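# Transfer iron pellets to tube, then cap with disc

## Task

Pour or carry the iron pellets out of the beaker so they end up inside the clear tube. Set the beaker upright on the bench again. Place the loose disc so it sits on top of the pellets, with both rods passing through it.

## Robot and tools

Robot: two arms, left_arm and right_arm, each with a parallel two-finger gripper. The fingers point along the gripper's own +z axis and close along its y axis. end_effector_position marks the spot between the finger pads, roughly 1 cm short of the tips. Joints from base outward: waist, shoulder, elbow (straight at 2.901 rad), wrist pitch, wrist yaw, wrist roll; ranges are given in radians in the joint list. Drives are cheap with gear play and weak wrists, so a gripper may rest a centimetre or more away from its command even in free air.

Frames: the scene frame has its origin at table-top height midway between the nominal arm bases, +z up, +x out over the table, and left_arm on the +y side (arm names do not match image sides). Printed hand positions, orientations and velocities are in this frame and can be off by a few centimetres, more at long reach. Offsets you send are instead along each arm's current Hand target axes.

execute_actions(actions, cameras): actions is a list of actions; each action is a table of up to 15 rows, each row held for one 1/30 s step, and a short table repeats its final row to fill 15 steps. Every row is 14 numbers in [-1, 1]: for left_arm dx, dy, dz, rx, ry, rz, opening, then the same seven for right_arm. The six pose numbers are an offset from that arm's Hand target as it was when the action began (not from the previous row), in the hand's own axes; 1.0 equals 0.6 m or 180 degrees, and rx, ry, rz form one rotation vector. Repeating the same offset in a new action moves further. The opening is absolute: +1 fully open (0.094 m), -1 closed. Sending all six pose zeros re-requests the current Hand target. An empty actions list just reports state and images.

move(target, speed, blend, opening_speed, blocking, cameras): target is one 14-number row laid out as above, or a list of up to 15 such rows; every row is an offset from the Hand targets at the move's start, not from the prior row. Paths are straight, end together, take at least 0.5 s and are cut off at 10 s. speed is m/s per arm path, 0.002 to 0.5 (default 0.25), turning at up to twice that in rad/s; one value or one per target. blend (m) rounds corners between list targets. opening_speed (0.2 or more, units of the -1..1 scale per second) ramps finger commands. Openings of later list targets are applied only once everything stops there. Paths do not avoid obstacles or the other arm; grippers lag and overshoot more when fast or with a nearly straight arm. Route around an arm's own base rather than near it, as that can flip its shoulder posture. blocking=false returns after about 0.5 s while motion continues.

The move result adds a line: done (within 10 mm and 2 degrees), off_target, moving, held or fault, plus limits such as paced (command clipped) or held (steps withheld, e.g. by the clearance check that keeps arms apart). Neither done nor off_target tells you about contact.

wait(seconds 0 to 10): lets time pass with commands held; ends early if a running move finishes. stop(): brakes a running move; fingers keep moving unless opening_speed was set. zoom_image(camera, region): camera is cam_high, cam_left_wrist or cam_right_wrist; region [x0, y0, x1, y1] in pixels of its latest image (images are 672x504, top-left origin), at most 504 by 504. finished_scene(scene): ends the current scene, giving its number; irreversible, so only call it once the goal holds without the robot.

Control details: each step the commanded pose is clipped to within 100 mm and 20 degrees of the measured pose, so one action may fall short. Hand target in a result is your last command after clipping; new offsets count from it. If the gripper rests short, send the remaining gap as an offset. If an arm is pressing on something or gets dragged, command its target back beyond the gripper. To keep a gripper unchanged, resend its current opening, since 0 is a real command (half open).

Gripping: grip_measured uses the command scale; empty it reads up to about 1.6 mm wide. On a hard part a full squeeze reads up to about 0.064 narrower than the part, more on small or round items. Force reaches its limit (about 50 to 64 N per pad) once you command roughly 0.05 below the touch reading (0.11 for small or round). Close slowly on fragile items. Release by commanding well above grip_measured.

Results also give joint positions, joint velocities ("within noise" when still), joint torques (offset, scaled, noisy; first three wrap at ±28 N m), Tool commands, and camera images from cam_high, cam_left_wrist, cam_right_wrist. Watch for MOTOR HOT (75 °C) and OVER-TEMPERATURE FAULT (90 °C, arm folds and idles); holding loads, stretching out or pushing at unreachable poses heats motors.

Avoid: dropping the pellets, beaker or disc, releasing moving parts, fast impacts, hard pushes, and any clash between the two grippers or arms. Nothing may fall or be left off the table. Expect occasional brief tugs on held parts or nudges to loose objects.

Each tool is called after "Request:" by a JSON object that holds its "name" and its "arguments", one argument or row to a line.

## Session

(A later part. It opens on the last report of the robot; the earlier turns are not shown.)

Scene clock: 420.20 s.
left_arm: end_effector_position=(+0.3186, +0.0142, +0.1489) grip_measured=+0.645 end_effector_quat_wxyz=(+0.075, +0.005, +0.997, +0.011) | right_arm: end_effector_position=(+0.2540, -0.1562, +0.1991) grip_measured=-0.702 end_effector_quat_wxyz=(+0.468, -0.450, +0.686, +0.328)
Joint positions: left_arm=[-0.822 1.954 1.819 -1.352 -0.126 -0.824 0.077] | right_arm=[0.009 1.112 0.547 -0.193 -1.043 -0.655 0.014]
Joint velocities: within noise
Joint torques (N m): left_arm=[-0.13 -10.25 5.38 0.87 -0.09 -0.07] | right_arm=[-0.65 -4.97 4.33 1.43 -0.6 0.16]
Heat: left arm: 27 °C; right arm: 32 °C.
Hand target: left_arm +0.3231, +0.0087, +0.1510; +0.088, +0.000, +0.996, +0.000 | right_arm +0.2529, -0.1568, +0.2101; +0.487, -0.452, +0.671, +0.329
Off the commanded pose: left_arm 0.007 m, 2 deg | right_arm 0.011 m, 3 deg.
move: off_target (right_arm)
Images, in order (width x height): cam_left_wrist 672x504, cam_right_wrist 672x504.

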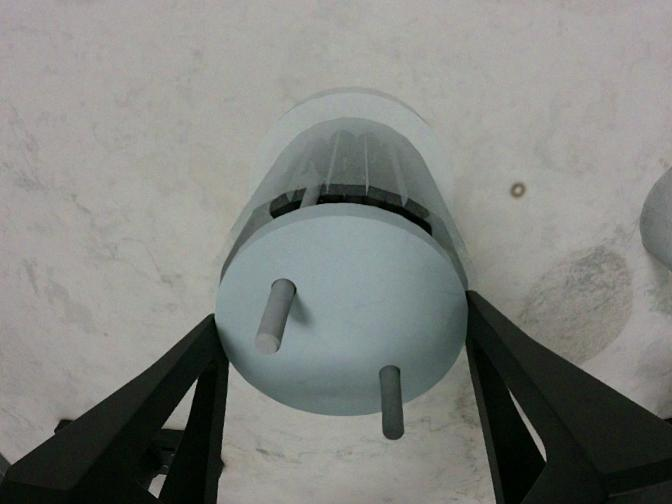

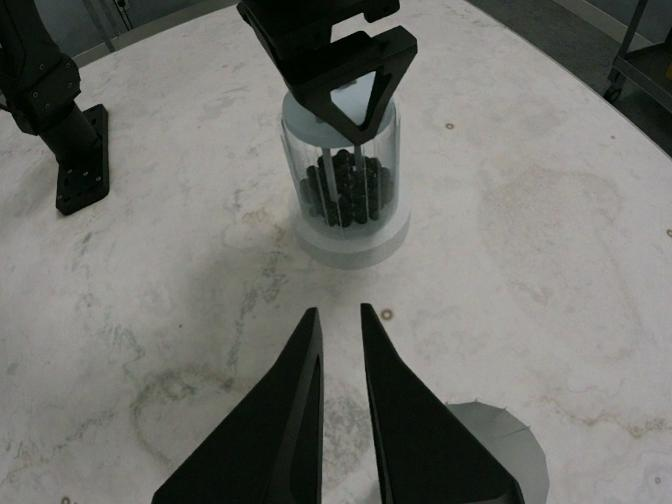

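Request:
{"name": "zoom_image", "arguments": {
  "camera": "cam_left_wrist",
  "region": [210, 150, 340, 260]
}}

Request:
{"name": "zoom_image", "arguments": {
  "camera": "cam_left_wrist",
  "region": [340, 150, 480, 270]
}}

Scaled by 3.877 from the camera's 672x504 image, which has a finer 960x720 frame.

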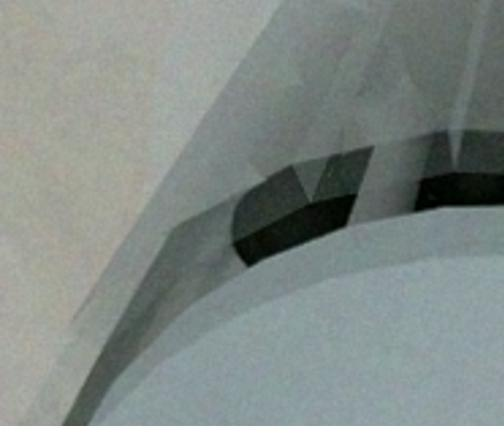

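Scaled by 3.600 from the camera's 672x504 image, which has a finer 960x720 frame.

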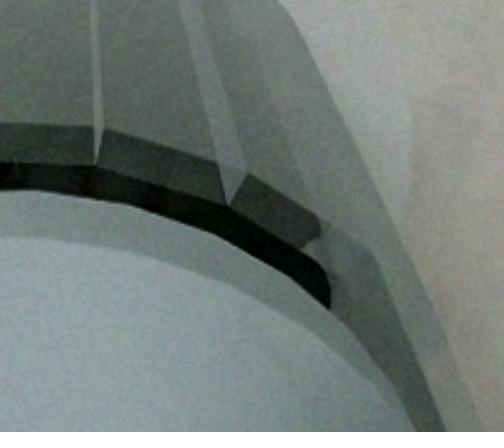

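Request:
{"name": "move", "arguments": {
  "target": [0,0,0,0,0,0,0.82,0,0,0,0,0,0,-0.7],
  "opening_speed": 0.4,
  "cameras": ["cam_right_wrist", "cam_left_wrist"]
}}

Request:
{"name": "zoom_image", "arguments": {
  "camera": "cam_right_wrist",
  "region": [270, 60, 420, 200]
}}

Request:
{"name": "zoom_image", "arguments": {
  "camera": "cam_left_wrist",
  "region": [200, 100, 480, 440]
}}

Scene clock: 433.83 s.
left_arm: end_effector_position=(+0.3196, +0.0131, +0.1490) grip_measured=+0.818 end_effector_quat_wxyz=(+0.077, +0.005, +0.997, +0.009) | right_arm: end_effector_position=(+0.2540, -0.1562, +0.1991) grip_measured=-0.702 end_effector_quat_wxyz=(+0.468, -0.450, +0.686, +0.328)
Joint positions: left_arm=[-0.822 1.954 1.819 -1.346 -0.126 -0.824 0.085] | right_arm=[0.009 1.112 0.547 -0.193 -1.043 -0.655 0.014]
Joint velocities: within noise
Joint torques (N m): left_arm=[-0.14 -10.07 5.46 0.79 -0.09 -0.09] | right_arm=[-0.58 -4.9 4.29 1.39 -0.58 0.15]
Heat: left arm: 27 °C; right arm: 32 °C.
Hand target: left_arm +0.3231, +0.0087, +0.1510; +0.088, +0.000, +0.996, +0.000 | right_arm +0.2529, -0.1568, +0.2101; +0.487, -0.452, +0.671, +0.329
Off the commanded pose: left_arm 0.006 m, 2 deg | right_arm 0.011 m, 3 deg.
move: off_target (right_arm)
Images, in order (width x height): cam_left_wrist 672x504, cam_right_wrist 672x504.

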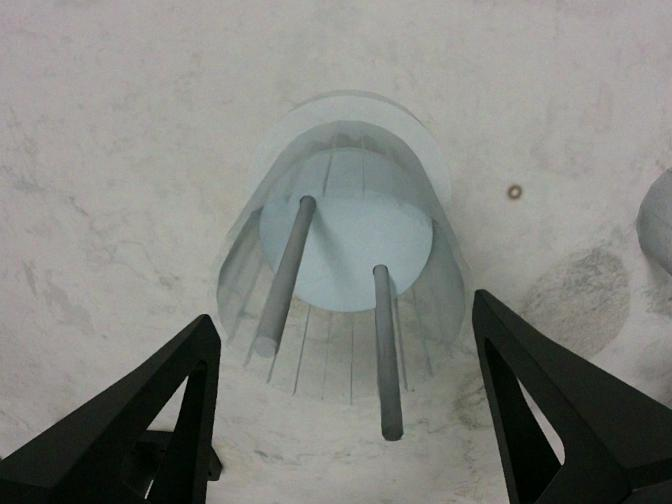

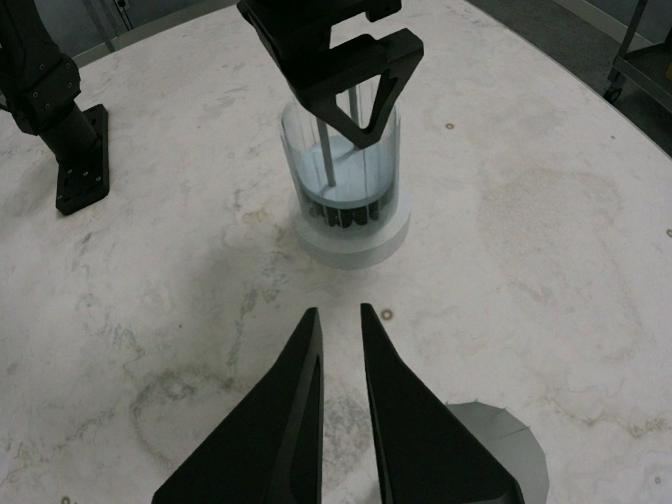

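Scaled by 3.360 from the camera's 672x504 image, which has a finer 960x720 frame.

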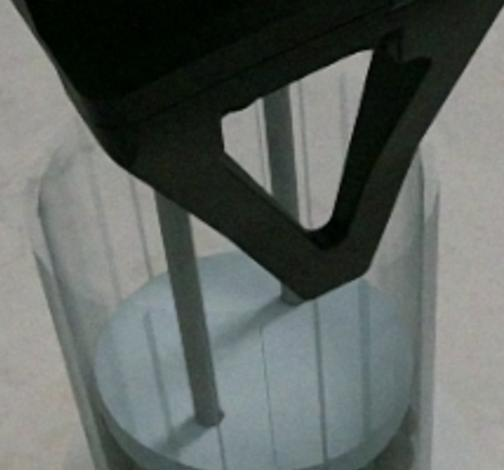

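Scaled by 1.482 from the camera's 672x504 image, which has a finer 960x720 frame.

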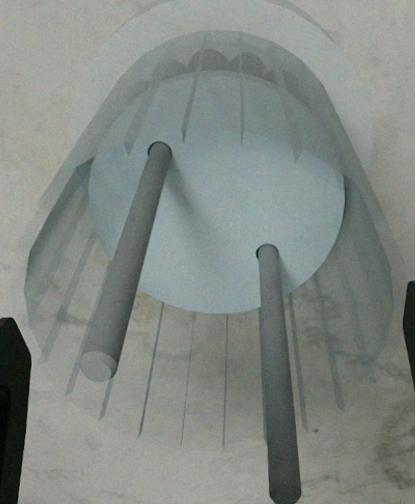

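Request:
{"name": "move", "arguments": {
  "target": [
    [-0.01432,0,-0.0804,0,0,0,0.82,0,0,0,0,0,0,-0.7],
    [0.1042,0.1153,-0.1015,0,0,0,0.82,0,0,0,0,0,0,-0.7]
  ],
  "speed": 0.12,
  "blend": 0.01,
  "cameras": ["cam_right_wrist", "cam_left_wrist", "cam_high"]
}}

Request:
{"name": "zoom_image", "arguments": {
  "camera": "cam_right_wrist",
  "region": [250, 60, 430, 280]
}}

Scene clock: 436.57 s.
left_arm: end_effector_position=(+0.2502, +0.0776, +0.1915) grip_measured=+0.819 end_effector_quat_wxyz=(+0.070, +0.008, +0.997, +0.014) | right_arm: end_effector_position=(+0.2540, -0.1562, +0.1991) grip_measured=-0.702 end_effector_quat_wxyz=(+0.468, -0.450, +0.686, +0.328)
Joint positions: left_arm=[-0.85 1.618 1.58 -1.462 -0.124 -0.847 0.085] | right_arm=[0.009 1.112 0.547 -0.193 -1.043 -0.655 0.014]
Joint velocities: within noise
Joint torques (N m): left_arm=[-0.59 -9.85 5.42 0.64 -0.11 -0.13] | right_arm=[-0.47 -4.93 4.27 1.43 -0.58 0.17]
Heat: left arm: 27 °C; right arm: 31 °C.
Hand target: left_arm +0.2509, +0.0778, +0.2000; +0.088, +0.000, +0.996, +0.000 | right_arm +0.2529, -0.1568, +0.2101; +0.487, -0.452, +0.671, +0.329
Off the commanded pose: left_arm 0.009 m, 3 deg | right_arm 0.011 m, 3 deg.
move: off_target (left_arm, right_arm)

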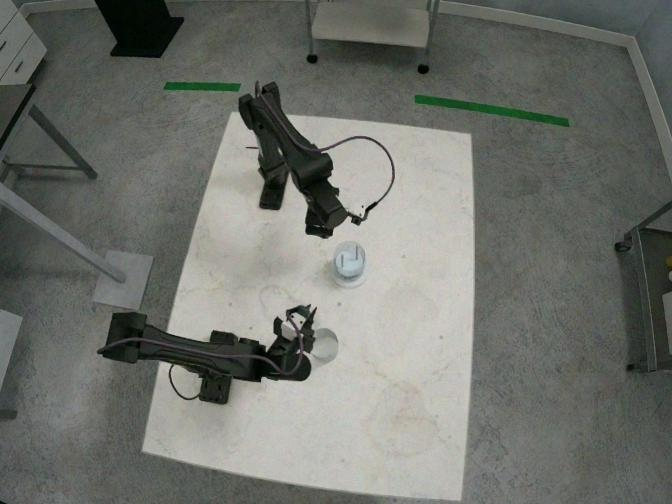

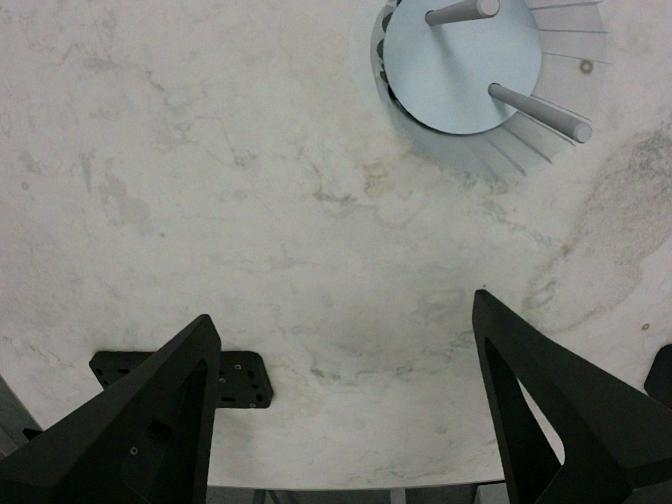

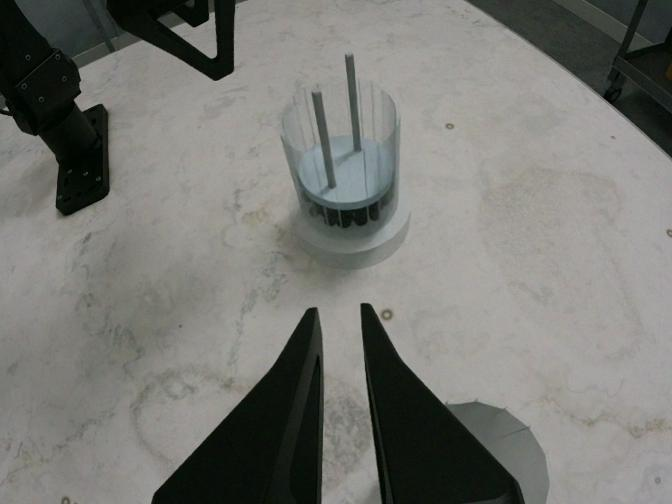

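Scaled by 2.291 from the camera's 672x504 image, which has a finer 960x720 frame.

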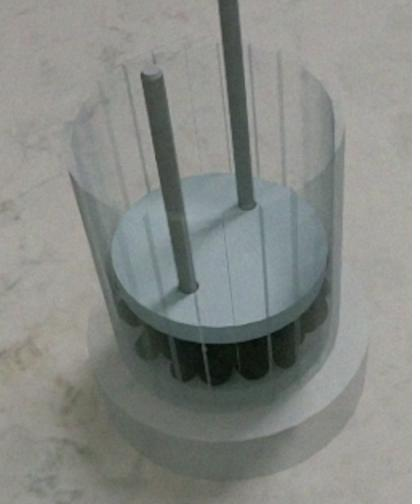

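Request:
{"name": "zoom_image", "arguments": {
  "camera": "cam_high",
  "region": [250, 220, 400, 400]
}}

Request:
{"name": "zoom_image", "arguments": {
  "camera": "cam_right_wrist",
  "region": [420, 380, 600, 504]
}}

Scaled by 2.800.

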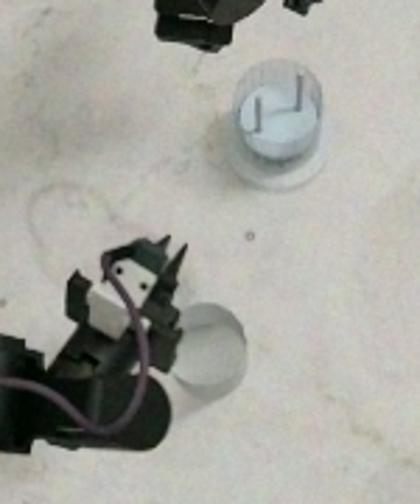

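Scaled by 2.800 from the camera's 672x504 image, which has a finer 960x720 frame.

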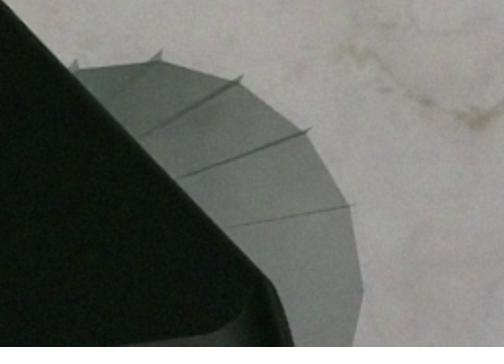

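Request:
{"name": "finished_scene", "arguments": {
  "scene": 1
}}

The scene is finished: the task was done.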